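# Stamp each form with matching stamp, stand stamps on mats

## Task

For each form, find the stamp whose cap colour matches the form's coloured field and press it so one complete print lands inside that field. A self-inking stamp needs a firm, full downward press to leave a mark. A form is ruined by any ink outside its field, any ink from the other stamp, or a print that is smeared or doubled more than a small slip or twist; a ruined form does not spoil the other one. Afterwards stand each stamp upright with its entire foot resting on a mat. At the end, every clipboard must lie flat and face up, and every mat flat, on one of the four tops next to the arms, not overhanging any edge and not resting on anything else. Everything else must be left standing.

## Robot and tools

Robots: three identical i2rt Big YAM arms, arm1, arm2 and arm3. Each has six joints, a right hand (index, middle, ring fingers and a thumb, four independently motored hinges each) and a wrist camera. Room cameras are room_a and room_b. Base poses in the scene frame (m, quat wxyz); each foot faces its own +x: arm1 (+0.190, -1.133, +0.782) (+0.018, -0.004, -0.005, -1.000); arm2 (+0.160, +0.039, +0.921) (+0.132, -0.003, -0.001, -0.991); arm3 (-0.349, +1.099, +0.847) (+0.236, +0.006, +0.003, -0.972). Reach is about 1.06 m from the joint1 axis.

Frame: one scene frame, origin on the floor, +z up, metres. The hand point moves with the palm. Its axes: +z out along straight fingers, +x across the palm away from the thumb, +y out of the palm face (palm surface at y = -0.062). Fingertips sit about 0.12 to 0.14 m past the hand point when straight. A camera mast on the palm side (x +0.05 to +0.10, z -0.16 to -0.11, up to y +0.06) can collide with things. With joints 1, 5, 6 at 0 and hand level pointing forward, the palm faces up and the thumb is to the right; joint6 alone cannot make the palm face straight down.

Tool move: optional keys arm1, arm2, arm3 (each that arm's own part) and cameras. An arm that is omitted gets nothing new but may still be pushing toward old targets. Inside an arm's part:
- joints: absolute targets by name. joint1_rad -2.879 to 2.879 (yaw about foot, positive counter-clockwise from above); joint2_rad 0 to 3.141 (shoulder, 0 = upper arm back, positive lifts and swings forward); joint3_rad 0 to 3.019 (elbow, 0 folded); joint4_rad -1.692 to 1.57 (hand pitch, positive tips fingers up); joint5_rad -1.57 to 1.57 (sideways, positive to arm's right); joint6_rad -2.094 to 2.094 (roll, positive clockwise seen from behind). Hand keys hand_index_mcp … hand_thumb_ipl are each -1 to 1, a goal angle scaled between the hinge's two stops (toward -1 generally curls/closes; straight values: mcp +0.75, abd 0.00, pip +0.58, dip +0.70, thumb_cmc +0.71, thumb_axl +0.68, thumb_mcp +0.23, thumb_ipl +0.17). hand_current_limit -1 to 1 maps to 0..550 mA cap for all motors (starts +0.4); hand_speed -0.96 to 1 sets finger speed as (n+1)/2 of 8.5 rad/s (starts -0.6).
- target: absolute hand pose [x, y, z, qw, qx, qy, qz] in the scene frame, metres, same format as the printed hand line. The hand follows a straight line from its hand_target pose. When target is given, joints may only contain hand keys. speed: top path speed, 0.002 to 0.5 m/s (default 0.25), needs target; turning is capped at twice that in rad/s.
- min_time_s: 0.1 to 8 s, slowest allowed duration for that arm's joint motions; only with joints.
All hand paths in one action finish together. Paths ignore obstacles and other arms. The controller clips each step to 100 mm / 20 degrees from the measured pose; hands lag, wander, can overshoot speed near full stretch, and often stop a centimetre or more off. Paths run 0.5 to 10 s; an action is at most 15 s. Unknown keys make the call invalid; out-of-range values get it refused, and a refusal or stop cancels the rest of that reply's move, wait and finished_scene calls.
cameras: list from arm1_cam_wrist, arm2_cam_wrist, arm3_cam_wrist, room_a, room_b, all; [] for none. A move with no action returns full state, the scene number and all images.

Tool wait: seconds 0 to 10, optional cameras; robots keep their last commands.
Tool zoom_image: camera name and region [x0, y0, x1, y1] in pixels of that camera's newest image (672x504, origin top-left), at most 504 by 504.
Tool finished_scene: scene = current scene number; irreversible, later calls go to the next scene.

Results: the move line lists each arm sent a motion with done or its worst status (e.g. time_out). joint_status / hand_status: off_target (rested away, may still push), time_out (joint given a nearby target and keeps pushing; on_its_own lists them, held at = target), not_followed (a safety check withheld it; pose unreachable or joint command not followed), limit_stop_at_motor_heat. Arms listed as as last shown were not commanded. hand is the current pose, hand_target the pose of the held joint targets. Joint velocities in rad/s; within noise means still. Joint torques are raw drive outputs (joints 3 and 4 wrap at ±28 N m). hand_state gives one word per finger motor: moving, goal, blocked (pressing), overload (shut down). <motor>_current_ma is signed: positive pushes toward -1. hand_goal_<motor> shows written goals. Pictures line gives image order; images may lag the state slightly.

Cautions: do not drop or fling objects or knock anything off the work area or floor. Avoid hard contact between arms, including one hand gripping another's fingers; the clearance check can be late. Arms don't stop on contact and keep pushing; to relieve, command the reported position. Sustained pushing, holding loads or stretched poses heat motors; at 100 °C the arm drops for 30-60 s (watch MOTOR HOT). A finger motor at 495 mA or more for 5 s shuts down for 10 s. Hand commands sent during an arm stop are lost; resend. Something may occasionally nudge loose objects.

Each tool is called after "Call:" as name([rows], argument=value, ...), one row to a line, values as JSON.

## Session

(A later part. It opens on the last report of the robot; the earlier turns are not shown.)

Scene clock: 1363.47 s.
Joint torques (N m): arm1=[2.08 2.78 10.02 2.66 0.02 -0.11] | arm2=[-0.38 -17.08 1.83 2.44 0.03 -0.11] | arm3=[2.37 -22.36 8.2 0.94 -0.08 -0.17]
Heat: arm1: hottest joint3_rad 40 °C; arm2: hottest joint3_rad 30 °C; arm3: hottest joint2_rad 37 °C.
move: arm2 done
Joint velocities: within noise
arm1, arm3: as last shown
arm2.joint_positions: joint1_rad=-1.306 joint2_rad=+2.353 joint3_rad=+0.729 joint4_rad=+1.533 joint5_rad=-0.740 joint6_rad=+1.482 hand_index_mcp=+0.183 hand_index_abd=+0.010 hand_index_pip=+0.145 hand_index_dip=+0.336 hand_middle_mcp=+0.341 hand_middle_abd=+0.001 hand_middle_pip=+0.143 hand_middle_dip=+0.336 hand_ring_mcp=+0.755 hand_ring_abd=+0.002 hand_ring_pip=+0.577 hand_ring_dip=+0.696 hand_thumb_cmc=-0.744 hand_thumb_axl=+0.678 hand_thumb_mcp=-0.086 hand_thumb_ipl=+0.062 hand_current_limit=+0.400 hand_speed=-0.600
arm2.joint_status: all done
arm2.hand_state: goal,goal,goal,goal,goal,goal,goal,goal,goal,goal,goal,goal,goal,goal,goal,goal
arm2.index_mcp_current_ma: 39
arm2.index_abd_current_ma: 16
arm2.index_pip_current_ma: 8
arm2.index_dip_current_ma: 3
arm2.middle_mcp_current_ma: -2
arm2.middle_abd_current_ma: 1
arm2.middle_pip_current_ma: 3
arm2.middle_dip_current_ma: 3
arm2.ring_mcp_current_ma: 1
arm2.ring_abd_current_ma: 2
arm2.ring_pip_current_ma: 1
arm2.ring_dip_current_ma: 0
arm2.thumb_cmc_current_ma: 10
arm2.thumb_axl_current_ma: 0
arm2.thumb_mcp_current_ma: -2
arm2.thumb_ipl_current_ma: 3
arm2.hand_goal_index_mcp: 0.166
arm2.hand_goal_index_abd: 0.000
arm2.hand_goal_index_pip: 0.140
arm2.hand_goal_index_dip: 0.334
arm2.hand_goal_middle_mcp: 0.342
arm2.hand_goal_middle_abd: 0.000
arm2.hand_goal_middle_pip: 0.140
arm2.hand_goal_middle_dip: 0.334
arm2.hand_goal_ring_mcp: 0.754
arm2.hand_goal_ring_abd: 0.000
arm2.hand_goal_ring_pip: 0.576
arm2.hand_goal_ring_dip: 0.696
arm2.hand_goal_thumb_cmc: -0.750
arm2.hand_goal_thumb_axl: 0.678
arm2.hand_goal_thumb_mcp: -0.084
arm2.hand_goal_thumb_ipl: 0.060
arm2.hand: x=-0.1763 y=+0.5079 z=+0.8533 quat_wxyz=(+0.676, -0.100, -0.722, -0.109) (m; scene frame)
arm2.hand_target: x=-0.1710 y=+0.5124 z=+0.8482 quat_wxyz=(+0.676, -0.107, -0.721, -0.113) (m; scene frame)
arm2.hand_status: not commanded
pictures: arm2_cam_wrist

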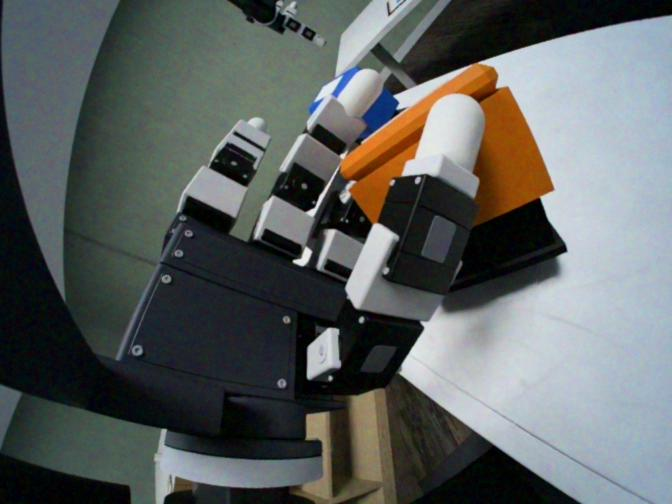

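Call:
move(arm2={"target": [-0.1770, 0.4935, 0.850, 0.6758, -0.1068, -0.7204, -0.1126], "speed": 0.04, "joints": {"hand_index_mcp": 0.19}}, cameras=["arm2_cam_wrist"])

Call:
zoom_image(camera="arm2_cam_wrist", region=[320, 40, 600, 320])

Scene clock: 1376.30 s.
Joint torques (N m): arm1=[2.08 2.73 10.03 2.67 0.03 -0.11] | arm2=[1.26 -17.55 0.54 3.03 0.09 -0.11] | arm3=[2.37 -22.3 8.2 0.96 -0.08 -0.16]
Heat: arm1: hottest joint3_rad 40 °C; arm2: hottest joint3_rad 30 °C; arm3: hottest joint2_rad 37 °C.
move: arm2 done
Joint velocities: within noise
arm1, arm3: as last shown
arm2.joint_positions: joint1_rad=-1.289 joint2_rad=+2.353 joint3_rad=+0.703 joint4_rad=+1.542 joint5_rad=-0.705 joint6_rad=+1.483 hand_index_mcp=+0.197 hand_index_abd=+0.007 hand_index_pip=+0.144 hand_index_dip=+0.336 hand_middle_mcp=+0.341 hand_middle_abd=+0.001 hand_middle_pip=+0.143 hand_middle_dip=+0.336 hand_ring_mcp=+0.755 hand_ring_abd=+0.002 hand_ring_pip=+0.577 hand_ring_dip=+0.696 hand_thumb_cmc=-0.746 hand_thumb_axl=+0.678 hand_thumb_mcp=-0.084 hand_thumb_ipl=+0.062 hand_current_limit=+0.400 hand_speed=-0.600
arm2.joint_status: all done
arm2.hand_state: goal,goal,goal,goal,goal,goal,goal,goal,goal,goal,goal,goal,goal,goal,goal,goal
arm2.index_mcp_current_ma: 12
arm2.index_abd_current_ma: 10
arm2.index_pip_current_ma: 6
arm2.index_dip_current_ma: 3
arm2.middle_mcp_current_ma: -2
arm2.middle_abd_current_ma: 1
arm2.middle_pip_current_ma: 3
arm2.middle_dip_current_ma: 3
arm2.ring_mcp_current_ma: 1
arm2.ring_abd_current_ma: 2
arm2.ring_pip_current_ma: 1
arm2.ring_dip_current_ma: 0
arm2.thumb_cmc_current_ma: 6
arm2.thumb_axl_current_ma: 0
arm2.thumb_mcp_current_ma: 0
arm2.thumb_ipl_current_ma: 3
arm2.hand_goal_index_mcp: 0.190
arm2.hand_goal_index_abd: 0.000
arm2.hand_goal_index_pip: 0.140
arm2.hand_goal_index_dip: 0.334
arm2.hand_goal_middle_mcp: 0.342
arm2.hand_goal_middle_abd: 0.000
arm2.hand_goal_middle_pip: 0.140
arm2.hand_goal_middle_dip: 0.334
arm2.hand_goal_ring_mcp: 0.754
arm2.hand_goal_ring_abd: 0.000
arm2.hand_goal_ring_pip: 0.576
arm2.hand_goal_ring_dip: 0.696
arm2.hand_goal_thumb_cmc: -0.750
arm2.hand_goal_thumb_axl: 0.678
arm2.hand_goal_thumb_mcp: -0.084
arm2.hand_goal_thumb_ipl: 0.060
arm2.hand: x=-0.1741 y=+0.4982 z=+0.8494 quat_wxyz=(+0.670, -0.110, -0.725, -0.111) (m; scene frame)
arm2.hand_target: x=-0.1770 y=+0.4936 z=+0.8500 quat_wxyz=(+0.673, -0.107, -0.723, -0.111) (m; scene frame)
arm2.hand_status: done (0.006 m and 1.0 deg from the pose sent, 0.015 m and 0.9 deg at the start; a joint's target at an end of its range on 23 of 33 steps)
pictures: arm2_cam_wrist

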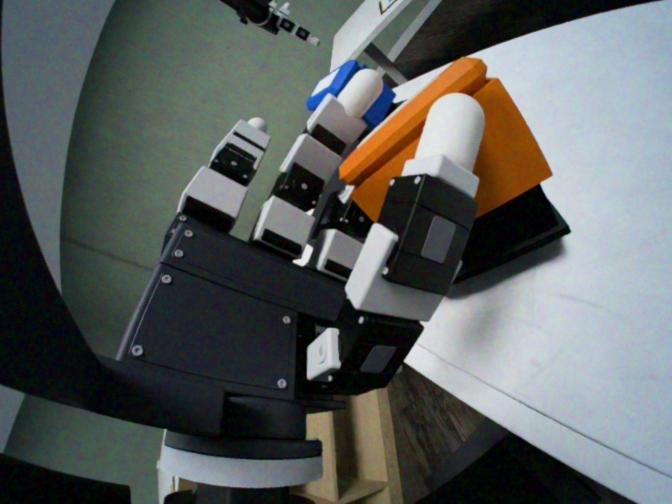

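Scaled by 1.800 from the camera's 672x504 image, which has a finer 960x720 frame.

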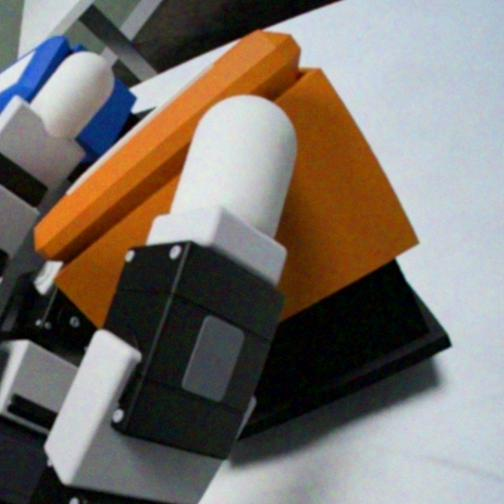

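Call:
move(arm2={"target": [-0.1845, 0.4700, 0.850, 0.6758, -0.1068, -0.7204, -0.1126], "speed": 0.04}, cameras=["arm2_cam_wrist"])

Call:
zoom_image(camera="arm2_cam_wrist", region=[320, 40, 600, 320])

Scene clock: 1383.60 s.
Joint torques (N m): arm1=[2.08 2.84 10.02 2.65 0.03 -0.11] | arm2=[1.32 -18.49 0.06 3.06 0.03 -0.21] | arm3=[2.37 -22.42 8.18 0.94 -0.08 -0.17]
Heat: arm1: hottest joint3_rad 40 °C; arm2: hottest joint3_rad 29 °C; arm3: hottest joint2_rad 37 °C.
move: arm2 off_target
Joint velocities: within noise
arm1, arm3: as last shown
arm2.joint_positions: joint1_rad=-1.239 joint2_rad=+2.353 joint3_rad=+0.660 joint4_rad=+1.542 joint5_rad=-0.655 joint6_rad=+1.483 hand_index_mcp=+0.194 hand_index_abd=+0.007 hand_index_pip=+0.143 hand_index_dip=+0.336 hand_middle_mcp=+0.341 hand_middle_abd=+0.001 hand_middle_pip=+0.143 hand_middle_dip=+0.336 hand_ring_mcp=+0.755 hand_ring_abd=+0.002 hand_ring_pip=+0.577 hand_ring_dip=+0.696 hand_thumb_cmc=-0.744 hand_thumb_axl=+0.678 hand_thumb_mcp=-0.084 hand_thumb_ipl=+0.062 hand_current_limit=+0.400 hand_speed=-0.600
arm2.joint_status: not commanded
arm2.hand_state: goal,goal,goal,goal,goal,goal,goal,goal,goal,goal,goal,goal,goal,goal,goal,goal
arm2.index_mcp_current_ma: 6
arm2.index_abd_current_ma: 10
arm2.index_pip_current_ma: 4
arm2.index_dip_current_ma: 3
arm2.middle_mcp_current_ma: -2
arm2.middle_abd_current_ma: 1
arm2.middle_pip_current_ma: 3
arm2.middle_dip_current_ma: 3
arm2.ring_mcp_current_ma: 1
arm2.ring_abd_current_ma: 2
arm2.ring_pip_current_ma: 1
arm2.ring_dip_current_ma: 0
arm2.thumb_cmc_current_ma: 10
arm2.thumb_axl_current_ma: 0
arm2.thumb_mcp_current_ma: 0
arm2.thumb_ipl_current_ma: 2
arm2.hand_goal_index_mcp: 0.190
arm2.hand_goal_index_abd: 0.000
arm2.hand_goal_index_pip: 0.140
arm2.hand_goal_index_dip: 0.334
arm2.hand_goal_middle_mcp: 0.342
arm2.hand_goal_middle_abd: 0.000
arm2.hand_goal_middle_pip: 0.140
arm2.hand_goal_middle_dip: 0.334
arm2.hand_goal_ring_mcp: 0.754
arm2.hand_goal_ring_abd: 0.000
arm2.hand_goal_ring_pip: 0.576
arm2.hand_goal_ring_dip: 0.696
arm2.hand_goal_thumb_cmc: -0.750
arm2.hand_goal_thumb_axl: 0.678
arm2.hand_goal_thumb_mcp: -0.084
arm2.hand_goal_thumb_ipl: 0.060
arm2.hand: x=-0.1795 y=+0.4725 z=+0.8396 quat_wxyz=(+0.658, -0.119, -0.737, -0.101) (m; scene frame)
arm2.hand_target: x=-0.1846 y=+0.4702 z=+0.8500 quat_wxyz=(+0.665, -0.108, -0.731, -0.107) (m; scene frame)
arm2.hand_status: off_target (0.012 m and 3.4 deg from the pose sent, 0.030 m and 0.9 deg at the start; a joint's target at an end of its range on 35 of 35 steps)
pictures: arm2_cam_wrist

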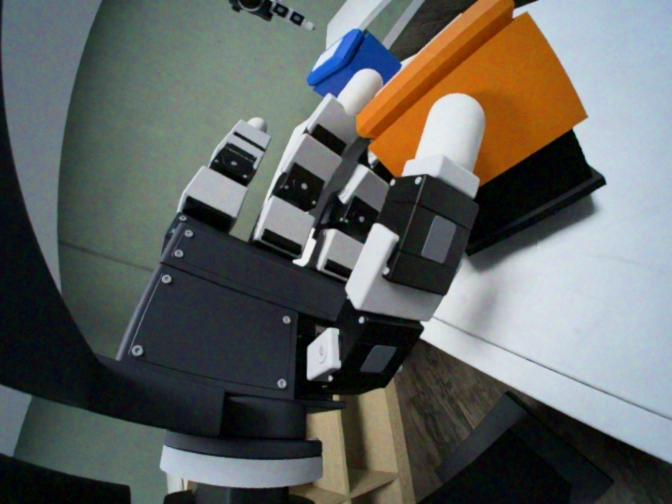

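Scaled by 1.800 from the camera's 672x504 image, which has a finer 960x720 frame.

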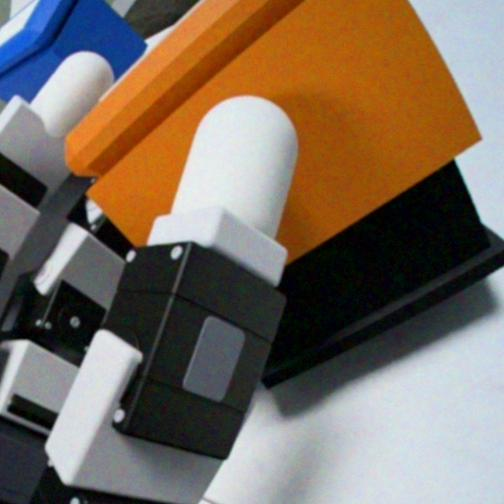

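Call:
move(arm2={"target": [-0.1770, 0.4920, 0.850, 0.6758, -0.1068, -0.7204, -0.1126], "speed": 0.04}, cameras=["arm2_cam_wrist"])

Call:
zoom_image(camera="arm2_cam_wrist", region=[320, 20, 620, 300])

Scene clock: 1395.97 s.
Joint torques (N m): arm1=[2.08 2.67 10.02 2.66 0.03 -0.11] | arm2=[-0.73 -17.44 1.74 3.03 -0.24 -0.13] | arm3=[2.43 -22.36 8.21 0.94 -0.08 -0.16]
Heat: arm1: hottest joint3_rad 40 °C; arm2: hottest joint3_rad 29 °C; arm3: hottest joint2_rad 37 °C.
move: arm2 off_target
Joint velocities: within noise
arm1, arm3: as last shown
arm2.joint_positions: joint1_rad=-1.262 joint2_rad=+2.353 joint3_rad=+0.684 joint4_rad=+1.542 joint5_rad=-0.695 joint6_rad=+1.483 hand_index_mcp=+0.195 hand_index_abd=+0.007 hand_index_pip=+0.143 hand_index_dip=+0.336 hand_middle_mcp=+0.341 hand_middle_abd=+0.001 hand_middle_pip=+0.143 hand_middle_dip=+0.336 hand_ring_mcp=+0.755 hand_ring_abd=+0.002 hand_ring_pip=+0.577 hand_ring_dip=+0.696 hand_thumb_cmc=-0.744 hand_thumb_axl=+0.678 hand_thumb_mcp=-0.084 hand_thumb_ipl=+0.062 hand_current_limit=+0.400 hand_speed=-0.600
arm2.joint_status: not commanded
arm2.hand_state: goal,goal,goal,goal,goal,goal,goal,goal,goal,goal,goal,goal,goal,goal,goal,goal
arm2.index_mcp_current_ma: 9
arm2.index_abd_current_ma: 11
arm2.index_pip_current_ma: 4
arm2.index_dip_current_ma: 3
arm2.middle_mcp_current_ma: -2
arm2.middle_abd_current_ma: 1
arm2.middle_pip_current_ma: 3
arm2.middle_dip_current_ma: 3
arm2.ring_mcp_current_ma: 1
arm2.ring_abd_current_ma: 2
arm2.ring_pip_current_ma: 1
arm2.ring_dip_current_ma: 0
arm2.thumb_cmc_current_ma: 10
arm2.thumb_axl_current_ma: 0
arm2.thumb_mcp_current_ma: 0
arm2.thumb_ipl_current_ma: 2
arm2.hand_goal_index_mcp: 0.190
arm2.hand_goal_index_abd: 0.000
arm2.hand_goal_index_pip: 0.140
arm2.hand_goal_index_dip: 0.334
arm2.hand_goal_middle_mcp: 0.342
arm2.hand_goal_middle_abd: 0.000
arm2.hand_goal_middle_pip: 0.140
arm2.hand_goal_middle_dip: 0.334
arm2.hand_goal_ring_mcp: 0.754
arm2.hand_goal_ring_abd: 0.000
arm2.hand_goal_ring_pip: 0.576
arm2.hand_goal_ring_dip: 0.696
arm2.hand_goal_thumb_cmc: -0.750
arm2.hand_goal_thumb_axl: 0.678
arm2.hand_goal_thumb_mcp: -0.084
arm2.hand_goal_thumb_ipl: 0.060
arm2.hand: x=-0.1807 y=+0.4835 z=+0.8451 quat_wxyz=(+0.666, -0.108, -0.731, -0.101) (m; scene frame)
arm2.hand_target: x=-0.1769 y=+0.4920 z=+0.8500 quat_wxyz=(+0.673, -0.107, -0.724, -0.111) (m; scene frame)
arm2.hand_status: off_target (0.010 m and 2.1 deg from the pose sent, 0.022 m and 3.4 deg at the start; a joint's target at an end of its range on 34 of 34 steps)
pictures: arm2_cam_wrist

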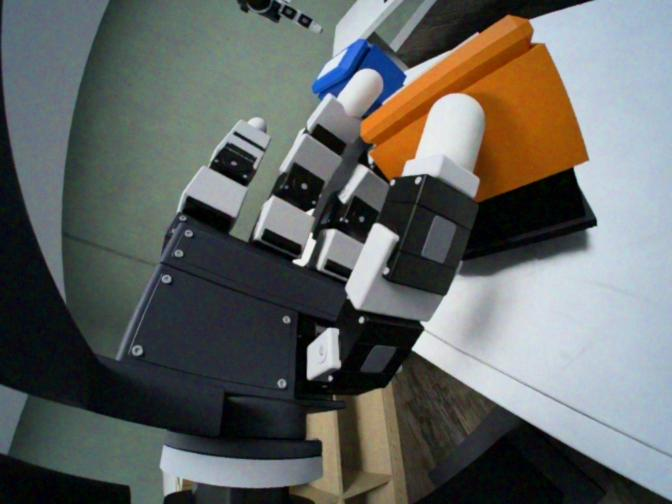

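Scaled by 1.680 from the camera's 672x504 image, which has a finer 960x720 frame.

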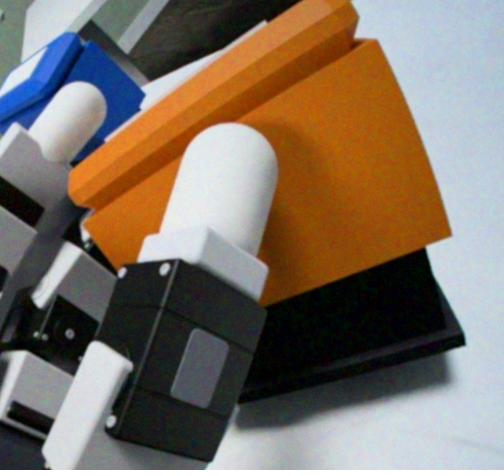

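Call:
move(arm2={"target": [-0.1845, 0.4700, 0.850, 0.6758, -0.1068, -0.7204, -0.1126], "speed": 0.04}, cameras=[])

Call:
move(arm2={"joints": {"hand_index_mcp": 0.13, "hand_thumb_mcp": -0.06}}, cameras=["arm2_cam_wrist"])

Call:
zoom_image(camera="arm2_cam_wrist", region=[320, 20, 620, 300])

Scene clock: 1404.00 s.
Joint torques (N m): arm1=[2.08 2.73 10.02 2.65 0.03 -0.11] | arm2=[1.49 -18.55 0.05 2.93 -0.02 -0.2] | arm3=[2.26 -22.3 8.21 0.94 -0.07 -0.16]
Heat: arm1: hottest joint3_rad 40 °C; arm2: hottest joint3_rad 29 °C; arm3: hottest joint2_rad 37 °C.
move: arm2 off_target
Joint velocities: within noise
arm1, arm3: as last shown
arm2.joint_positions: joint1_rad=-1.242 joint2_rad=+2.353 joint3_rad=+0.660 joint4_rad=+1.545 joint5_rad=-0.655 joint6_rad=+1.482 hand_index_mcp=+0.196 hand_index_abd=+0.005 hand_index_pip=+0.143 hand_index_dip=+0.336 hand_middle_mcp=+0.341 hand_middle_abd=+0.001 hand_middle_pip=+0.143 hand_middle_dip=+0.336 hand_ring_mcp=+0.755 hand_ring_abd=+0.002 hand_ring_pip=+0.577 hand_ring_dip=+0.696 hand_thumb_cmc=-0.745 hand_thumb_axl=+0.678 hand_thumb_mcp=-0.081 hand_thumb_ipl=+0.061 hand_current_limit=+0.400 hand_speed=-0.600
arm2.joint_status: not commanded
arm2.hand_state: goal,goal,goal,goal,goal,goal,goal,goal,goal,goal,goal,goal,goal,goal,goal,goal
arm2.index_mcp_current_ma: 11
arm2.index_abd_current_ma: 6
arm2.index_pip_current_ma: 4
arm2.index_dip_current_ma: 3
arm2.middle_mcp_current_ma: -2
arm2.middle_abd_current_ma: 1
arm2.middle_pip_current_ma: 3
arm2.middle_dip_current_ma: 3
arm2.ring_mcp_current_ma: 1
arm2.ring_abd_current_ma: 2
arm2.ring_pip_current_ma: 1
arm2.ring_dip_current_ma: 0
arm2.thumb_cmc_current_ma: 8
arm2.thumb_axl_current_ma: 0
arm2.thumb_mcp_current_ma: 6
arm2.thumb_ipl_current_ma: 2
arm2.hand_goal_index_mcp: 0.190
arm2.hand_goal_index_abd: 0.000
arm2.hand_goal_index_pip: 0.140
arm2.hand_goal_index_dip: 0.334
arm2.hand_goal_middle_mcp: 0.342
arm2.hand_goal_middle_abd: 0.000
arm2.hand_goal_middle_pip: 0.140
arm2.hand_goal_middle_dip: 0.334
arm2.hand_goal_ring_mcp: 0.754
arm2.hand_goal_ring_abd: 0.000
arm2.hand_goal_ring_pip: 0.576
arm2.hand_goal_ring_dip: 0.696
arm2.hand_goal_thumb_cmc: -0.750
arm2.hand_goal_thumb_axl: 0.678
arm2.hand_goal_thumb_mcp: -0.084
arm2.hand_goal_thumb_ipl: 0.060
arm2.hand: x=-0.1784 y=+0.4738 z=+0.8405 quat_wxyz=(+0.658, -0.120, -0.736, -0.103) (m; scene frame)
arm2.hand_target: x=-0.1845 y=+0.4704 z=+0.8500 quat_wxyz=(+0.665, -0.108, -0.731, -0.107) (m; scene frame)
arm2.hand_status: off_target (0.012 m and 3.2 deg from the pose sent, 0.015 m and 2.1 deg at the start; a joint's target at an end of its range on 34 of 34 steps)
pictures: none
No camera images: "cameras" was empty.

Scene clock: 1404.50 s.
Joint torques (N m): arm1=[2.08 2.73 10.02 2.66 0.02 -0.11] | arm2=[1.32 -18.55 0.05 2.93 -0.02 -0.21] | arm3=[2.43 -22.3 8.21 0.94 -0.08 -0.16]
Heat: arm1: hottest joint3_rad 40 °C; arm2: hottest joint3_rad 29 °C; arm3: hottest joint2_rad 37 °C.
move: arm2 off_target
Joint velocities: within noise
arm1, arm3: as last shown
arm2.joint_positions: joint1_rad=-1.239 joint2_rad=+2.353 joint3_rad=+0.660 joint4_rad=+1.545 joint5_rad=-0.654 joint6_rad=+1.482 hand_index_mcp=+0.152 hand_index_abd=+0.005 hand_index_pip=+0.143 hand_index_dip=+0.336 hand_middle_mcp=+0.341 hand_middle_abd=+0.001 hand_middle_pip=+0.143 hand_middle_dip=+0.336 hand_ring_mcp=+0.755 hand_ring_abd=+0.002 hand_ring_pip=+0.577 hand_ring_dip=+0.696 hand_thumb_cmc=-0.742 hand_thumb_axl=+0.679 hand_thumb_mcp=-0.057 hand_thumb_ipl=+0.061 hand_current_limit=+0.400 hand_speed=-0.600
arm2.joint_status: hand_index_mcp off_target (ended at +0.152, target +0.130); the others done
arm2.hand_state: blocked,goal,goal,goal,goal,goal,goal,goal,goal,goal,goal,goal,goal,goal,goal,goal
arm2.index_mcp_current_ma: 55
arm2.index_abd_current_ma: 6
arm2.index_pip_current_ma: 5
arm2.index_dip_current_ma: 3
arm2.middle_mcp_current_ma: -2
arm2.middle_abd_current_ma: 1
arm2.middle_pip_current_ma: 3
arm2.middle_dip_current_ma: 3
arm2.ring_mcp_current_ma: 1
arm2.ring_abd_current_ma: 2
arm2.ring_pip_current_ma: 1
arm2.ring_dip_current_ma: 0
arm2.thumb_cmc_current_ma: 15
arm2.thumb_axl_current_ma: 1
arm2.thumb_mcp_current_ma: 7
arm2.thumb_ipl_current_ma: 2
arm2.hand_goal_index_mcp: 0.130
arm2.hand_goal_index_abd: 0.000
arm2.hand_goal_index_pip: 0.140
arm2.hand_goal_index_dip: 0.334
arm2.hand_goal_middle_mcp: 0.342
arm2.hand_goal_middle_abd: 0.000
arm2.hand_goal_middle_pip: 0.140
arm2.hand_goal_middle_dip: 0.334
arm2.hand_goal_ring_mcp: 0.754
arm2.hand_goal_ring_abd: 0.000
arm2.hand_goal_ring_pip: 0.576
arm2.hand_goal_ring_dip: 0.696
arm2.hand_goal_thumb_cmc: -0.750
arm2.hand_goal_thumb_axl: 0.678
arm2.hand_goal_thumb_mcp: -0.060
arm2.hand_goal_thumb_ipl: 0.060
arm2.hand: x=-0.1794 y=+0.4731 z=+0.8405 quat_wxyz=(+0.659, -0.119, -0.736, -0.102) (m; scene frame)
arm2.hand_target: x=-0.1845 y=+0.4704 z=+0.8500 quat_wxyz=(+0.665, -0.108, -0.731, -0.107) (m; scene frame)
arm2.hand_status: not commanded
pictures: arm2_cam_wrist

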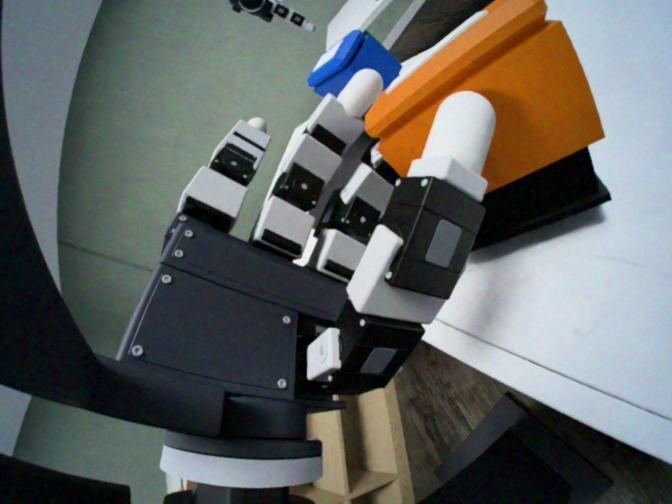

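Scaled by 1.680 from the camera's 672x504 image, which has a finer 960x720 frame.

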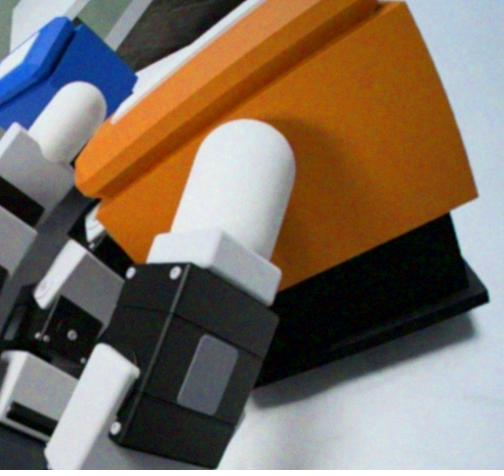

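Call:
move(arm2={"joints": {"hand_index_mcp": 0.07, "hand_thumb_mcp": -0.04}}, cameras=["arm2_cam_wrist"])

Call:
zoom_image(camera="arm2_cam_wrist", region=[320, 20, 620, 300])

Scene clock: 1409.70 s.
Joint torques (N m): arm1=[2.02 2.73 10 2.66 0.03 -0.11] | arm2=[1.26 -18.55 0.05 2.93 -0.02 -0.21] | arm3=[2.49 -22.36 8.21 0.95 -0.08 -0.16]
Heat: arm1: hottest joint3_rad 40 °C; arm2: hottest joint3_rad 29 °C; arm3: hottest joint2_rad 37 °C.
move: arm2 off_target
Joint velocities: within noise
arm1, arm3: as last shown
arm2.joint_positions: joint1_rad=-1.238 joint2_rad=+2.353 joint3_rad=+0.660 joint4_rad=+1.545 joint5_rad=-0.654 joint6_rad=+1.482 hand_index_mcp=+0.103 hand_index_abd=+0.005 hand_index_pip=+0.146 hand_index_dip=+0.336 hand_middle_mcp=+0.341 hand_middle_abd=+0.001 hand_middle_pip=+0.143 hand_middle_dip=+0.336 hand_ring_mcp=+0.755 hand_ring_abd=+0.002 hand_ring_pip=+0.577 hand_ring_dip=+0.696 hand_thumb_cmc=-0.741 hand_thumb_axl=+0.679 hand_thumb_mcp=-0.035 hand_thumb_ipl=+0.062 hand_current_limit=+0.400 hand_speed=-0.600
arm2.joint_status: hand_index_mcp off_target (ended at +0.103, target +0.070); the others done
arm2.hand_state: blocked,goal,goal,goal,goal,goal,goal,goal,goal,goal,goal,goal,goal,goal,goal,goal
arm2.index_mcp_current_ma: 94
arm2.index_abd_current_ma: 6
arm2.index_pip_current_ma: 9
arm2.index_dip_current_ma: 3
arm2.middle_mcp_current_ma: -2
arm2.middle_abd_current_ma: 1
arm2.middle_pip_current_ma: 3
arm2.middle_dip_current_ma: 3
arm2.ring_mcp_current_ma: 1
arm2.ring_abd_current_ma: 2
arm2.ring_pip_current_ma: 1
arm2.ring_dip_current_ma: 0
arm2.thumb_cmc_current_ma: 16
arm2.thumb_axl_current_ma: 2
arm2.thumb_mcp_current_ma: 11
arm2.thumb_ipl_current_ma: 3
arm2.hand_goal_index_mcp: 0.070
arm2.hand_goal_index_abd: 0.000
arm2.hand_goal_index_pip: 0.140
arm2.hand_goal_index_dip: 0.334
arm2.hand_goal_middle_mcp: 0.342
arm2.hand_goal_middle_abd: 0.000
arm2.hand_goal_middle_pip: 0.140
arm2.hand_goal_middle_dip: 0.334
arm2.hand_goal_ring_mcp: 0.754
arm2.hand_goal_ring_abd: 0.000
arm2.hand_goal_ring_pip: 0.576
arm2.hand_goal_ring_dip: 0.696
arm2.hand_goal_thumb_cmc: -0.750
arm2.hand_goal_thumb_axl: 0.678
arm2.hand_goal_thumb_mcp: -0.040
arm2.hand_goal_thumb_ipl: 0.060
arm2.hand: x=-0.1799 y=+0.4727 z=+0.8405 quat_wxyz=(+0.659, -0.118, -0.736, -0.102) (m; scene frame)
arm2.hand_target: x=-0.1845 y=+0.4703 z=+0.8500 quat_wxyz=(+0.665, -0.108, -0.731, -0.107) (m; scene frame)
arm2.hand_status: not commanded
pictures: arm2_cam_wrist

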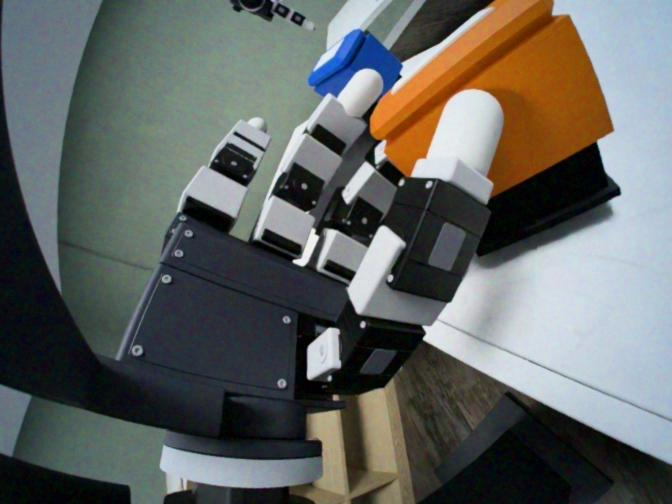

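Scaled by 1.680 from the camera's 672x504 image, which has a finer 960x720 frame.

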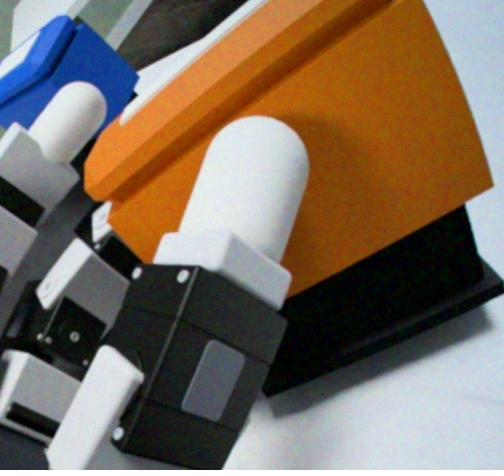

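Call:
move(arm2={"joints": {"hand_middle_mcp": 0.14, "hand_thumb_mcp": 0.0}}, cameras=["arm2_cam_wrist"])

Call:
zoom_image(camera="arm2_cam_wrist", region=[320, 20, 620, 300])

Scene clock: 1420.40 s.
Joint torques (N m): arm1=[2.02 2.73 10 2.67 0.03 -0.11] | arm2=[1.2 -18.55 0.05 2.93 -0.02 -0.23] | arm3=[2.37 -22.36 8.2 0.94 -0.08 -0.17]
Heat: arm1: hottest joint3_rad 40 °C; arm2: hottest joint3_rad 29 °C; arm3: hottest joint2_rad 37 °C.
move: arm2 done
Joint velocities: within noise
arm1.joint_positions: joint1_rad=+0.735 joint2_rad=+0.647 joint3_rad=+1.436 joint4_rad=-1.366 joint5_rad=+0.029 joint6_rad=+1.135 hand_index_mcp=+0.755 hand_index_abd=+0.000 hand_index_pip=+0.577 hand_index_dip=+0.696 hand_middle_mcp=+0.755 hand_middle_abd=+0.000 hand_middle_pip=+0.577 hand_middle_dip=+0.696 hand_ring_mcp=+0.755 hand_ring_abd=+0.000 hand_ring_pip=+0.577 hand_ring_dip=+0.696 hand_thumb_cmc=+0.715 hand_thumb_axl=+0.677 hand_thumb_mcp=+0.226 hand_thumb_ipl=+0.168 hand_current_limit=+0.400 hand_speed=-0.600
arm1.joint_status: not commanded
arm1.hand_state: goal,goal,goal,goal,goal,goal,goal,goal,goal,goal,goal,goal,goal,goal,goal,goal
arm1.index_mcp_current_ma: 4
arm1.index_abd_current_ma: 1
arm1.index_pip_current_ma: 2
arm1.index_dip_current_ma: 0
arm1.middle_mcp_current_ma: 4
arm1.middle_abd_current_ma: 1
arm1.middle_pip_current_ma: 2
arm1.middle_dip_current_ma: 0
arm1.ring_mcp_current_ma: 4
arm1.ring_abd_current_ma: 1
arm1.ring_pip_current_ma: 2
arm1.ring_dip_current_ma: 0
arm1.thumb_cmc_current_ma: 2
arm1.thumb_axl_current_ma: -3
arm1.thumb_mcp_current_ma: -2
arm1.thumb_ipl_current_ma: -1
arm1.hand_goal_index_mcp: 0.754
arm1.hand_goal_index_abd: 0.000
arm1.hand_goal_index_pip: 0.576
arm1.hand_goal_index_dip: 0.696
arm1.hand_goal_middle_mcp: 0.754
arm1.hand_goal_middle_abd: 0.000
arm1.hand_goal_middle_pip: 0.576
arm1.hand_goal_middle_dip: 0.696
arm1.hand_goal_ring_mcp: 0.754
arm1.hand_goal_ring_abd: 0.000
arm1.hand_goal_ring_pip: 0.576
arm1.hand_goal_ring_dip: 0.696
arm1.hand_goal_thumb_cmc: 0.714
arm1.hand_goal_thumb_axl: 0.678
arm1.hand_goal_thumb_mcp: 0.226
arm1.hand_goal_thumb_ipl: 0.168
arm1.hand: x=-0.0438 y=-1.2302 z=+1.3483 quat_wxyz=(+0.478, +0.491, -0.725, +0.069) (m; scene frame)
arm1.hand_target: x=-0.0402 y=-1.2316 z=+1.3606 quat_wxyz=(+0.490, +0.492, -0.716, +0.075) (m; scene frame)
arm1.hand_status: not commanded
arm2.joint_positions: joint1_rad=-1.238 joint2_rad=+2.353 joint3_rad=+0.660 joint4_rad=+1.545 joint5_rad=-0.655 joint6_rad=+1.482 hand_index_mcp=+0.085 hand_index_abd=+0.005 hand_index_pip=+0.145 hand_index_dip=+0.336 hand_middle_mcp=+0.144 hand_middle_abd=+0.001 hand_middle_pip=+0.142 hand_middle_dip=+0.336 hand_ring_mcp=+0.755 hand_ring_abd=+0.002 hand_ring_pip=+0.577 hand_ring_dip=+0.696 hand_thumb_cmc=-0.741 hand_thumb_axl=+0.679 hand_thumb_mcp=-0.002 hand_thumb_ipl=+0.062 hand_current_limit=+0.400 hand_speed=-0.600
arm2.joint_status: all done
arm2.hand_state: goal,goal,goal,goal,goal,goal,goal,goal,goal,goal,goal,goal,goal,goal,goal,goal
arm2.index_mcp_current_ma: 33
arm2.index_abd_current_ma: 6
arm2.index_pip_current_ma: 8
arm2.index_dip_current_ma: 3
arm2.middle_mcp_current_ma: 5
arm2.middle_abd_current_ma: 1
arm2.middle_pip_current_ma: 3
arm2.middle_dip_current_ma: 3
arm2.ring_mcp_current_ma: 1
arm2.ring_abd_current_ma: 2
arm2.ring_pip_current_ma: 1
arm2.ring_dip_current_ma: 0
arm2.thumb_cmc_current_ma: 16
arm2.thumb_axl_current_ma: 2
arm2.thumb_mcp_current_ma: -4
arm2.thumb_ipl_current_ma: 3
arm2.hand_goal_index_mcp: 0.070
arm2.hand_goal_index_abd: 0.000
arm2.hand_goal_index_pip: 0.140
arm2.hand_goal_index_dip: 0.334
arm2.hand_goal_middle_mcp: 0.140
arm2.hand_goal_middle_abd: 0.000
arm2.hand_goal_middle_pip: 0.140
arm2.hand_goal_middle_dip: 0.334
arm2.hand_goal_ring_mcp: 0.754
arm2.hand_goal_ring_abd: 0.000
arm2.hand_goal_ring_pip: 0.576
arm2.hand_goal_ring_dip: 0.696
arm2.hand_goal_thumb_cmc: -0.750
arm2.hand_goal_thumb_axl: 0.678
arm2.hand_goal_thumb_mcp: 0.000
arm2.hand_goal_thumb_ipl: 0.060
arm2.hand: x=-0.1801 y=+0.4725 z=+0.8405 quat_wxyz=(+0.659, -0.118, -0.736, -0.102) (m; scene frame)
arm2.hand_target: x=-0.1845 y=+0.4703 z=+0.8500 quat_wxyz=(+0.665, -0.108, -0.731, -0.107) (m; scene frame)
arm2.hand_status: not commanded
arm3.joint_positions: joint1_rad=+0.392 joint2_rad=+1.984 joint3_rad=+1.233 joint4_rad=+0.833 joint5_rad=+1.046 joint6_rad=+1.410 hand_index_mcp=+0.449 hand_index_abd=+0.009 hand_index_pip=+0.405 hand_index_dip=+0.336 hand_middle_mcp=+0.449 hand_middle_abd=+0.010 hand_middle_pip=+0.405 hand_middle_dip=+0.336 hand_ring_mcp=+0.754 hand_ring_abd=+0.002 hand_ring_pip=+0.577 hand_ring_dip=+0.696 hand_thumb_cmc=+0.712 hand_thumb_axl=+0.679 hand_thumb_mcp=+0.228 hand_thumb_ipl=+0.166 hand_current_limit=+0.400 hand_speed=-0.600
arm3.joint_status: not commanded
arm3.hand_state: goal,goal,goal,goal,goal,goal,goal,goal,goal,goal,goal,goal,goal,goal,goal,goal
arm3.index_mcp_current_ma: 0
arm3.index_abd_current_ma: 5
arm3.index_pip_current_ma: 1
arm3.index_dip_current_ma: 1
arm3.middle_mcp_current_ma: 0
arm3.middle_abd_current_ma: 6
arm3.middle_pip_current_ma: 1
arm3.middle_dip_current_ma: 1
arm3.ring_mcp_current_ma: 0
arm3.ring_abd_current_ma: 0
arm3.ring_pip_current_ma: 0
arm3.ring_dip_current_ma: 0
arm3.thumb_cmc_current_ma: 0
arm3.thumb_axl_current_ma: 0
arm3.thumb_mcp_current_ma: 1
arm3.thumb_ipl_current_ma: -1
arm3.hand_goal_index_mcp: 0.450
arm3.hand_goal_index_abd: 0.000
arm3.hand_goal_index_pip: 0.402
arm3.hand_goal_index_dip: 0.334
arm3.hand_goal_middle_mcp: 0.450
arm3.hand_goal_middle_abd: 0.000
arm3.hand_goal_middle_pip: 0.402
arm3.hand_goal_middle_dip: 0.334
arm3.hand_goal_ring_mcp: 0.754
arm3.hand_goal_ring_abd: 0.000
arm3.hand_goal_ring_pip: 0.576
arm3.hand_goal_ring_dip: 0.696
arm3.hand_goal_thumb_cmc: 0.714
arm3.hand_goal_thumb_axl: 0.678
arm3.hand_goal_thumb_mcp: 0.226
arm3.hand_goal_thumb_ipl: 0.168
arm3.hand: x=-0.8879 y=+0.7646 z=+1.0260 quat_wxyz=(+0.711, -0.027, -0.695, -0.100) (m; scene frame)
arm3.hand_target: x=-0.8878 y=+0.7571 z=+1.0436 quat_wxyz=(+0.718, -0.036, -0.689, -0.086) (m; scene frame)
arm3.hand_status: not commanded
pictures: arm2_cam_wrist

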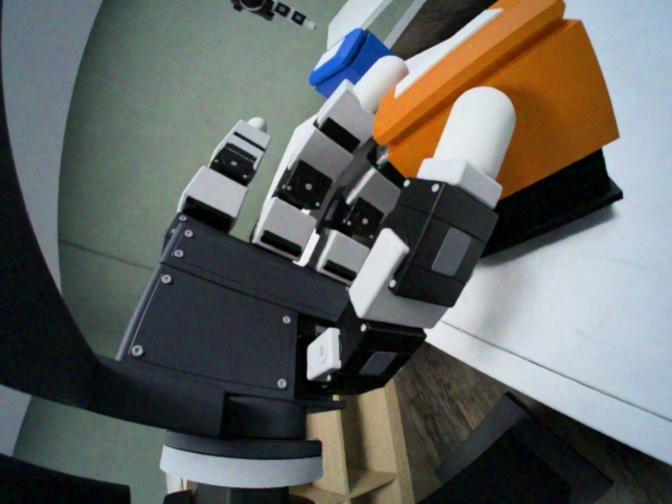

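Scaled by 1.680 from the camera's 672x504 image, which has a finer 960x720 frame.

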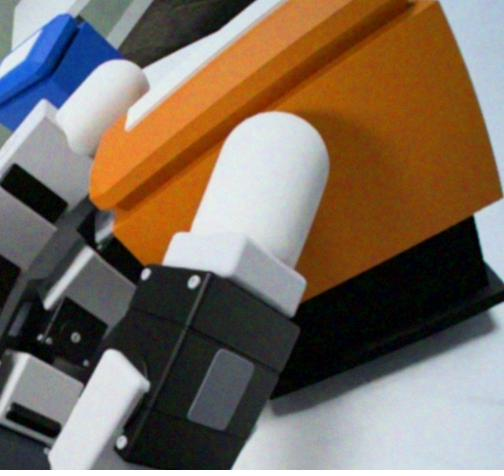

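Call:
move(arm2={"joints": {"hand_middle_mcp": 0.06, "hand_index_mcp": 0.08}}, cameras=["arm2_cam_wrist"])

Call:
zoom_image(camera="arm2_cam_wrist", region=[320, 0, 640, 300])

Scene clock: 1424.47 s.
Joint torques (N m): arm1=[2.02 2.73 10 2.69 0.03 -0.11] | arm2=[1.2 -18.55 0.05 2.95 -0.02 -0.23] | arm3=[2.43 -22.3 8.21 0.95 -0.08 -0.16]
Heat: arm1: hottest joint3_rad 40 °C; arm2: hottest joint3_rad 29 °C; arm3: hottest joint2_rad 37 °C.
move: arm2 off_target
Joint velocities: within noise
arm1, arm3: as last shown
arm2.joint_positions: joint1_rad=-1.238 joint2_rad=+2.353 joint3_rad=+0.660 joint4_rad=+1.545 joint5_rad=-0.655 joint6_rad=+1.482 hand_index_mcp=+0.084 hand_index_abd=+0.005 hand_index_pip=+0.143 hand_index_dip=+0.336 hand_middle_mcp=+0.099 hand_middle_abd=+0.000 hand_middle_pip=+0.147 hand_middle_dip=+0.336 hand_ring_mcp=+0.755 hand_ring_abd=+0.002 hand_ring_pip=+0.577 hand_ring_dip=+0.696 hand_thumb_cmc=-0.738 hand_thumb_axl=+0.680 hand_thumb_mcp=+0.008 hand_thumb_ipl=+0.063 hand_current_limit=+0.400 hand_speed=-0.600
arm2.joint_status: hand_middle_mcp off_target (ended at +0.099, target +0.060); the others done
arm2.hand_state: goal,goal,goal,goal,blocked,goal,goal,goal,goal,goal,goal,goal,goal,goal,goal,goal
arm2.index_mcp_current_ma: 6
arm2.index_abd_current_ma: 6
arm2.index_pip_current_ma: 4
arm2.index_dip_current_ma: 3
arm2.middle_mcp_current_ma: 116
arm2.middle_abd_current_ma: 0
arm2.middle_pip_current_ma: 11
arm2.middle_dip_current_ma: 3
arm2.ring_mcp_current_ma: 1
arm2.ring_abd_current_ma: 2
arm2.ring_pip_current_ma: 1
arm2.ring_dip_current_ma: 0
arm2.thumb_cmc_current_ma: 24
arm2.thumb_axl_current_ma: 3
arm2.thumb_mcp_current_ma: 20
arm2.thumb_ipl_current_ma: 5
arm2.hand_goal_index_mcp: 0.080
arm2.hand_goal_index_abd: 0.000
arm2.hand_goal_index_pip: 0.140
arm2.hand_goal_index_dip: 0.334
arm2.hand_goal_middle_mcp: 0.060
arm2.hand_goal_middle_abd: 0.000
arm2.hand_goal_middle_pip: 0.140
arm2.hand_goal_middle_dip: 0.334
arm2.hand_goal_ring_mcp: 0.754
arm2.hand_goal_ring_abd: 0.000
arm2.hand_goal_ring_pip: 0.576
arm2.hand_goal_ring_dip: 0.696
arm2.hand_goal_thumb_cmc: -0.750
arm2.hand_goal_thumb_axl: 0.678
arm2.hand_goal_thumb_mcp: 0.000
arm2.hand_goal_thumb_ipl: 0.060
arm2.hand: x=-0.1801 y=+0.4725 z=+0.8405 quat_wxyz=(+0.659, -0.118, -0.736, -0.102) (m; scene frame)
arm2.hand_target: x=-0.1845 y=+0.4703 z=+0.8500 quat_wxyz=(+0.665, -0.108, -0.731, -0.107) (m; scene frame)
arm2.hand_status: not commanded
pictures: arm2_cam_wrist

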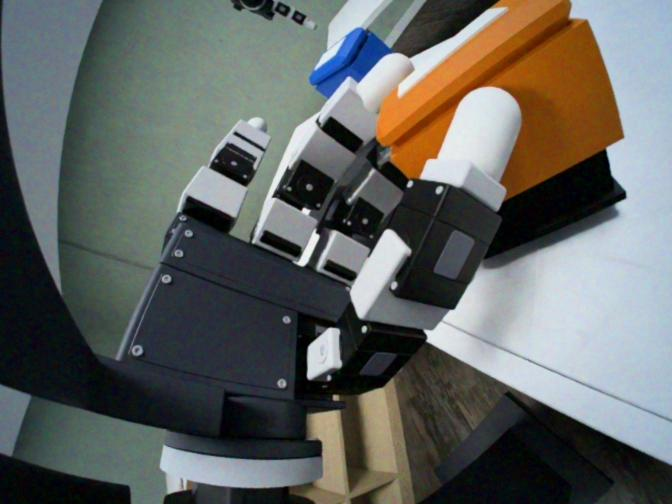

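Scaled by 1.575 from the camera's 672x504 image, which has a finer 960x720 frame.

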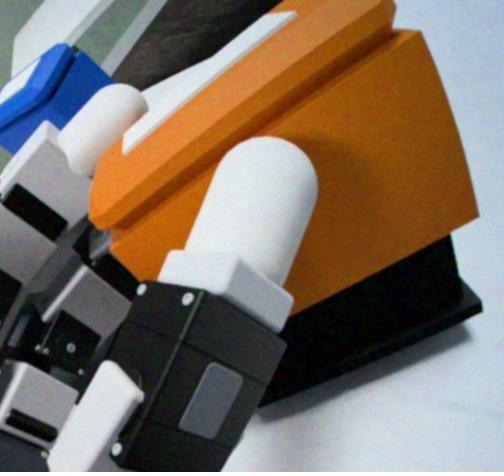

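Call:
move(arm2={"joints": {"hand_middle_mcp": 0.02, "hand_index_mcp": 0.10, "hand_thumb_mcp": 0.07}}, cameras=["arm2_cam_wrist"])

Call:
zoom_image(camera="arm2_cam_wrist", region=[320, 0, 640, 300])

Scene clock: 1430.63 s.
Joint torques (N m): arm1=[2.02 2.73 10.02 2.67 0.03 -0.11] | arm2=[1.14 -18.49 0.05 2.93 -0.01 -0.23] | arm3=[2.37 -22.42 8.21 0.96 -0.07 -0.16]
Heat: arm1: hottest joint3_rad 40 °C; arm2: hottest joint2_rad 28 °C; arm3: hottest joint2_rad 37 °C.
move: arm2 done
Joint velocities: within noise
arm1, arm3: as last shown
arm2.joint_positions: joint1_rad=-1.237 joint2_rad=+2.353 joint3_rad=+0.660 joint4_rad=+1.545 joint5_rad=-0.655 joint6_rad=+1.482 hand_index_mcp=+0.098 hand_index_abd=+0.005 hand_index_pip=+0.143 hand_index_dip=+0.336 hand_middle_mcp=+0.036 hand_middle_abd=-0.001 hand_middle_pip=+0.146 hand_middle_dip=+0.336 hand_ring_mcp=+0.755 hand_ring_abd=+0.002 hand_ring_pip=+0.577 hand_ring_dip=+0.696 hand_thumb_cmc=-0.738 hand_thumb_axl=+0.680 hand_thumb_mcp=+0.069 hand_thumb_ipl=+0.062 hand_current_limit=+0.400 hand_speed=-0.600
arm2.joint_status: all done
arm2.hand_state: goal,goal,goal,goal,goal,goal,goal,goal,goal,goal,goal,goal,goal,goal,goal,goal
arm2.index_mcp_current_ma: -2
arm2.index_abd_current_ma: 6
arm2.index_pip_current_ma: 4
arm2.index_dip_current_ma: 3
arm2.middle_mcp_current_ma: 37
arm2.middle_abd_current_ma: -1
arm2.middle_pip_current_ma: 10
arm2.middle_dip_current_ma: 3
arm2.ring_mcp_current_ma: 1
arm2.ring_abd_current_ma: 2
arm2.ring_pip_current_ma: 1
arm2.ring_dip_current_ma: 0
arm2.thumb_cmc_current_ma: 24
arm2.thumb_axl_current_ma: 3
arm2.thumb_mcp_current_ma: -1
arm2.thumb_ipl_current_ma: 4
arm2.hand_goal_index_mcp: 0.100
arm2.hand_goal_index_abd: 0.000
arm2.hand_goal_index_pip: 0.140
arm2.hand_goal_index_dip: 0.334
arm2.hand_goal_middle_mcp: 0.020
arm2.hand_goal_middle_abd: 0.000
arm2.hand_goal_middle_pip: 0.140
arm2.hand_goal_middle_dip: 0.334
arm2.hand_goal_ring_mcp: 0.754
arm2.hand_goal_ring_abd: 0.000
arm2.hand_goal_ring_pip: 0.576
arm2.hand_goal_ring_dip: 0.696
arm2.hand_goal_thumb_cmc: -0.750
arm2.hand_goal_thumb_axl: 0.678
arm2.hand_goal_thumb_mcp: 0.070
arm2.hand_goal_thumb_ipl: 0.060
arm2.hand: x=-0.1804 y=+0.4723 z=+0.8405 quat_wxyz=(+0.659, -0.118, -0.736, -0.101) (m; scene frame)
arm2.hand_target: x=-0.1846 y=+0.4703 z=+0.8500 quat_wxyz=(+0.665, -0.108, -0.731, -0.107) (m; scene frame)
arm2.hand_status: not commanded
pictures: arm2_cam_wrist

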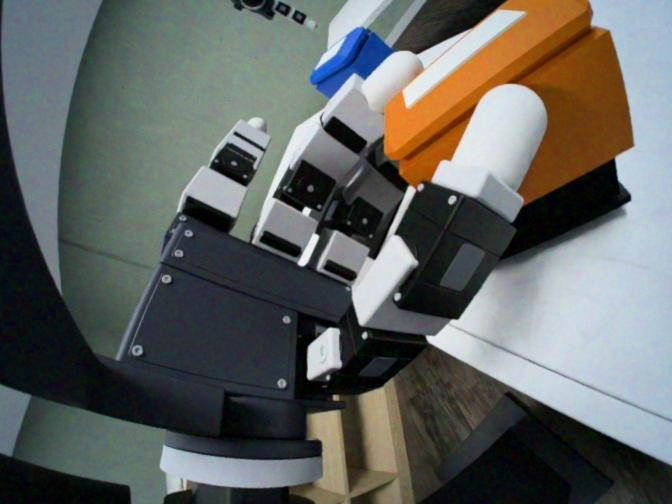

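Scaled by 1.575 from the camera's 672x504 image, which has a finer 960x720 frame.

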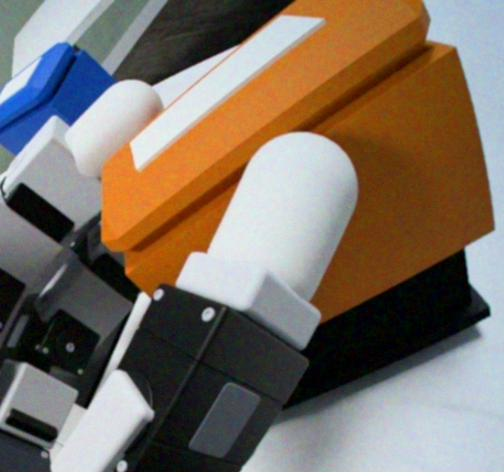

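Call:
move(arm2={"joints": {"hand_middle_mcp": -0.03, "hand_index_mcp": 0.12, "hand_thumb_mcp": 0.10}}, cameras=["arm2_cam_wrist"])

Call:
zoom_image(camera="arm2_cam_wrist", region=[320, 0, 640, 300])

Scene clock: 1434.33 s.
Joint torques (N m): arm1=[2.08 2.78 10.02 2.69 0.03 -0.11] | arm2=[1.14 -18.55 0.03 2.92 0 -0.23] | arm3=[2.32 -22.24 8.24 0.94 -0.08 -0.17]
Heat: arm1: hottest joint3_rad 40 °C; arm2: hottest joint2_rad 29 °C; arm3: hottest joint2_rad 37 °C.
move: arm2 off_target
Joint velocities: within noise
arm1, arm3: as last shown
arm2.joint_positions: joint1_rad=-1.237 joint2_rad=+2.353 joint3_rad=+0.660 joint4_rad=+1.545 joint5_rad=-0.655 joint6_rad=+1.482 hand_index_mcp=+0.118 hand_index_abd=+0.005 hand_index_pip=+0.143 hand_index_dip=+0.336 hand_middle_mcp=-0.003 hand_middle_abd=-0.002 hand_middle_pip=+0.146 hand_middle_dip=+0.336 hand_ring_mcp=+0.755 hand_ring_abd=+0.002 hand_ring_pip=+0.577 hand_ring_dip=+0.696 hand_thumb_cmc=-0.738 hand_thumb_axl=+0.680 hand_thumb_mcp=+0.103 hand_thumb_ipl=+0.062 hand_current_limit=+0.400 hand_speed=-0.600
arm2.joint_status: hand_middle_mcp off_target (ended at -0.003, target -0.030); the others done
arm2.hand_state: goal,goal,goal,goal,blocked,goal,goal,goal,goal,goal,goal,goal,goal,goal,goal,goal
arm2.index_mcp_current_ma: -2
arm2.index_abd_current_ma: 6
arm2.index_pip_current_ma: 3
arm2.index_dip_current_ma: 3
arm2.middle_mcp_current_ma: 71
arm2.middle_abd_current_ma: -2
arm2.middle_pip_current_ma: 10
arm2.middle_dip_current_ma: 3
arm2.ring_mcp_current_ma: 1
arm2.ring_abd_current_ma: 2
arm2.ring_pip_current_ma: 1
arm2.ring_dip_current_ma: 0
arm2.thumb_cmc_current_ma: 24
arm2.thumb_axl_current_ma: 3
arm2.thumb_mcp_current_ma: 5
arm2.thumb_ipl_current_ma: 4
arm2.hand_goal_index_mcp: 0.120
arm2.hand_goal_index_abd: 0.000
arm2.hand_goal_index_pip: 0.140
arm2.hand_goal_index_dip: 0.334
arm2.hand_goal_middle_mcp: -0.030
arm2.hand_goal_middle_abd: 0.000
arm2.hand_goal_middle_pip: 0.140
arm2.hand_goal_middle_dip: 0.334
arm2.hand_goal_ring_mcp: 0.754
arm2.hand_goal_ring_abd: 0.000
arm2.hand_goal_ring_pip: 0.576
arm2.hand_goal_ring_dip: 0.696
arm2.hand_goal_thumb_cmc: -0.750
arm2.hand_goal_thumb_axl: 0.678
arm2.hand_goal_thumb_mcp: 0.100
arm2.hand_goal_thumb_ipl: 0.060
arm2.hand: x=-0.1806 y=+0.4721 z=+0.8405 quat_wxyz=(+0.659, -0.118, -0.736, -0.101) (m; scene frame)
arm2.hand_target: x=-0.1845 y=+0.4704 z=+0.8500 quat_wxyz=(+0.665, -0.108, -0.731, -0.107) (m; scene frame)
arm2.hand_status: not commanded
pictures: arm2_cam_wrist

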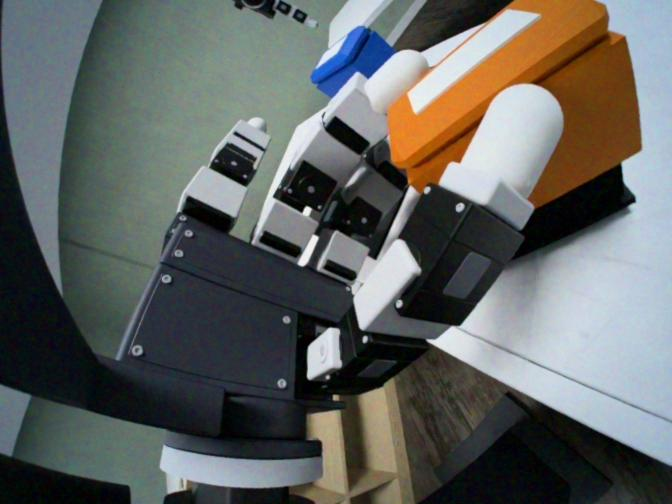

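Scaled by 1.575 from the camera's 672x504 image, which has a finer 960x720 frame.

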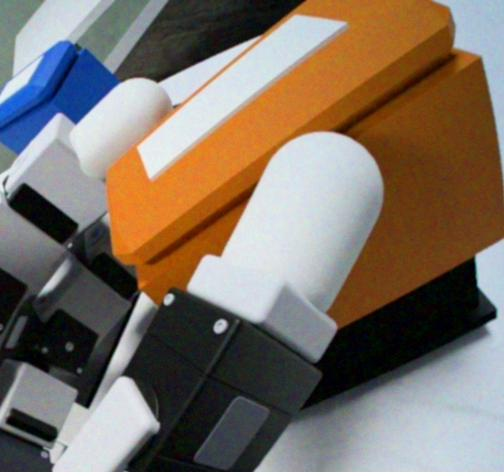

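Call:
move(arm2={"joints": {"hand_middle_mcp": 0.12, "hand_index_mcp": 0.20, "hand_thumb_mcp": 0.13}}, cameras=["arm2_cam_wrist", "room_a"])

Call:
zoom_image(camera="arm2_cam_wrist", region=[320, 0, 640, 300])

Call:
zoom_image(camera="room_a", region=[370, 190, 450, 270])

Scene clock: 1439.37 s.
Joint torques (N m): arm1=[2.08 2.73 10.02 2.67 0.03 -0.12] | arm2=[1.14 -18.55 0.05 2.93 -0.07 -0.22] | arm3=[2.32 -22.3 8.2 0.94 -0.08 -0.16]
Heat: arm1: hottest joint3_rad 40 °C; arm2: hottest joint2_rad 29 °C; arm3: hottest joint2_rad 37 °C.
move: arm2 done
Joint velocities: within noise
arm1, arm3: as last shown
arm2.joint_positions: joint1_rad=-1.237 joint2_rad=+2.353 joint3_rad=+0.660 joint4_rad=+1.545 joint5_rad=-0.653 joint6_rad=+1.482 hand_index_mcp=+0.198 hand_index_abd=+0.005 hand_index_pip=+0.142 hand_index_dip=+0.336 hand_middle_mcp=+0.119 hand_middle_abd=+0.001 hand_middle_pip=+0.143 hand_middle_dip=+0.336 hand_ring_mcp=+0.755 hand_ring_abd=+0.002 hand_ring_pip=+0.577 hand_ring_dip=+0.696 hand_thumb_cmc=-0.737 hand_thumb_axl=+0.680 hand_thumb_mcp=+0.129 hand_thumb_ipl=+0.062 hand_current_limit=+0.400 hand_speed=-0.600
arm2.joint_status: all done
arm2.hand_state: goal,goal,goal,goal,goal,goal,goal,goal,goal,goal,goal,goal,goal,goal,goal,goal
arm2.index_mcp_current_ma: -2
arm2.index_abd_current_ma: 6
arm2.index_pip_current_ma: 3
arm2.index_dip_current_ma: 3
arm2.middle_mcp_current_ma: -2
arm2.middle_abd_current_ma: 1
arm2.middle_pip_current_ma: 4
arm2.middle_dip_current_ma: 3
arm2.ring_mcp_current_ma: 1
arm2.ring_abd_current_ma: 2
arm2.ring_pip_current_ma: 1
arm2.ring_dip_current_ma: 0
arm2.thumb_cmc_current_ma: 26
arm2.thumb_axl_current_ma: 3
arm2.thumb_mcp_current_ma: -2
arm2.thumb_ipl_current_ma: 3
arm2.hand_goal_index_mcp: 0.200
arm2.hand_goal_index_abd: 0.000
arm2.hand_goal_index_pip: 0.140
arm2.hand_goal_index_dip: 0.334
arm2.hand_goal_middle_mcp: 0.120
arm2.hand_goal_middle_abd: 0.000
arm2.hand_goal_middle_pip: 0.140
arm2.hand_goal_middle_dip: 0.334
arm2.hand_goal_ring_mcp: 0.754
arm2.hand_goal_ring_abd: 0.000
arm2.hand_goal_ring_pip: 0.576
arm2.hand_goal_ring_dip: 0.696
arm2.hand_goal_thumb_cmc: -0.750
arm2.hand_goal_thumb_axl: 0.678
arm2.hand_goal_thumb_mcp: 0.130
arm2.hand_goal_thumb_ipl: 0.060
arm2.hand: x=-0.1804 y=+0.4724 z=+0.8405 quat_wxyz=(+0.659, -0.118, -0.736, -0.102) (m; scene frame)
arm2.hand_target: x=-0.1845 y=+0.4704 z=+0.8500 quat_wxyz=(+0.665, -0.108, -0.731, -0.107) (m; scene frame)
arm2.hand_status: not commanded
pictures: arm2_cam_wrist, room_a

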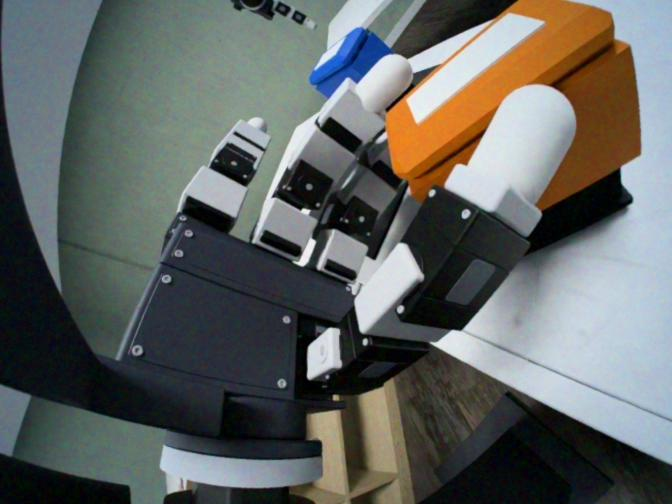

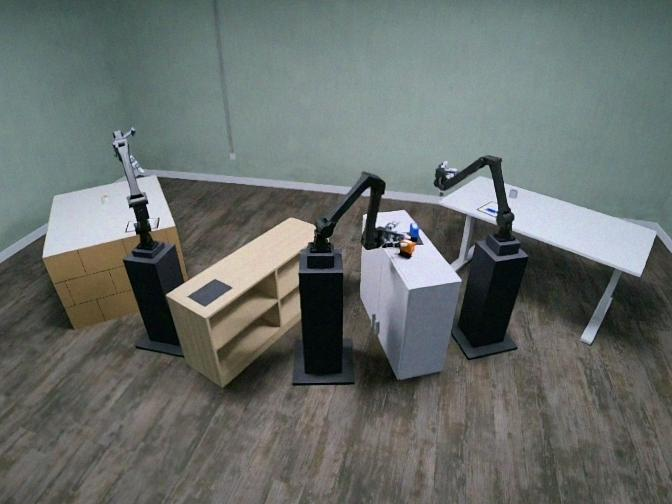

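Scaled by 1.575 from the camera's 672x504 image, which has a finer 960x720 frame.

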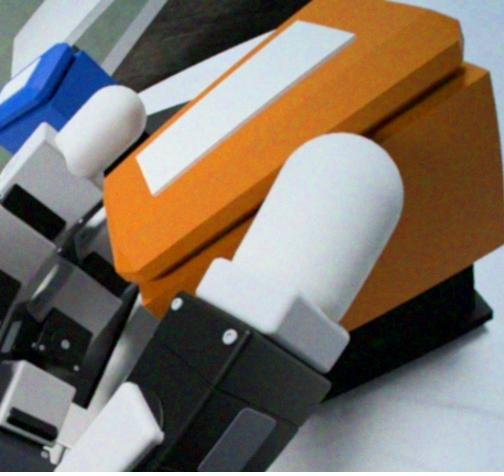

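Scaled by 6.300 from the camera's 672x504 image, which has a finer 960x720 frame.

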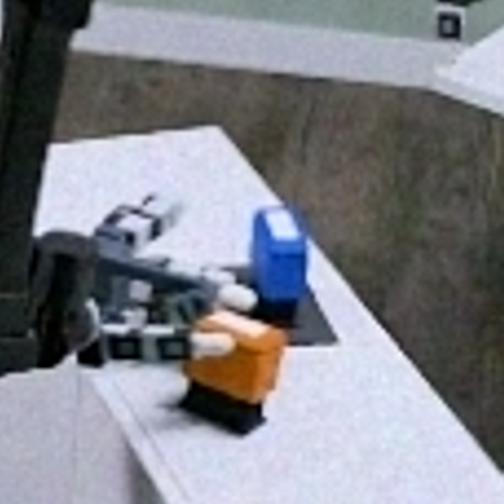

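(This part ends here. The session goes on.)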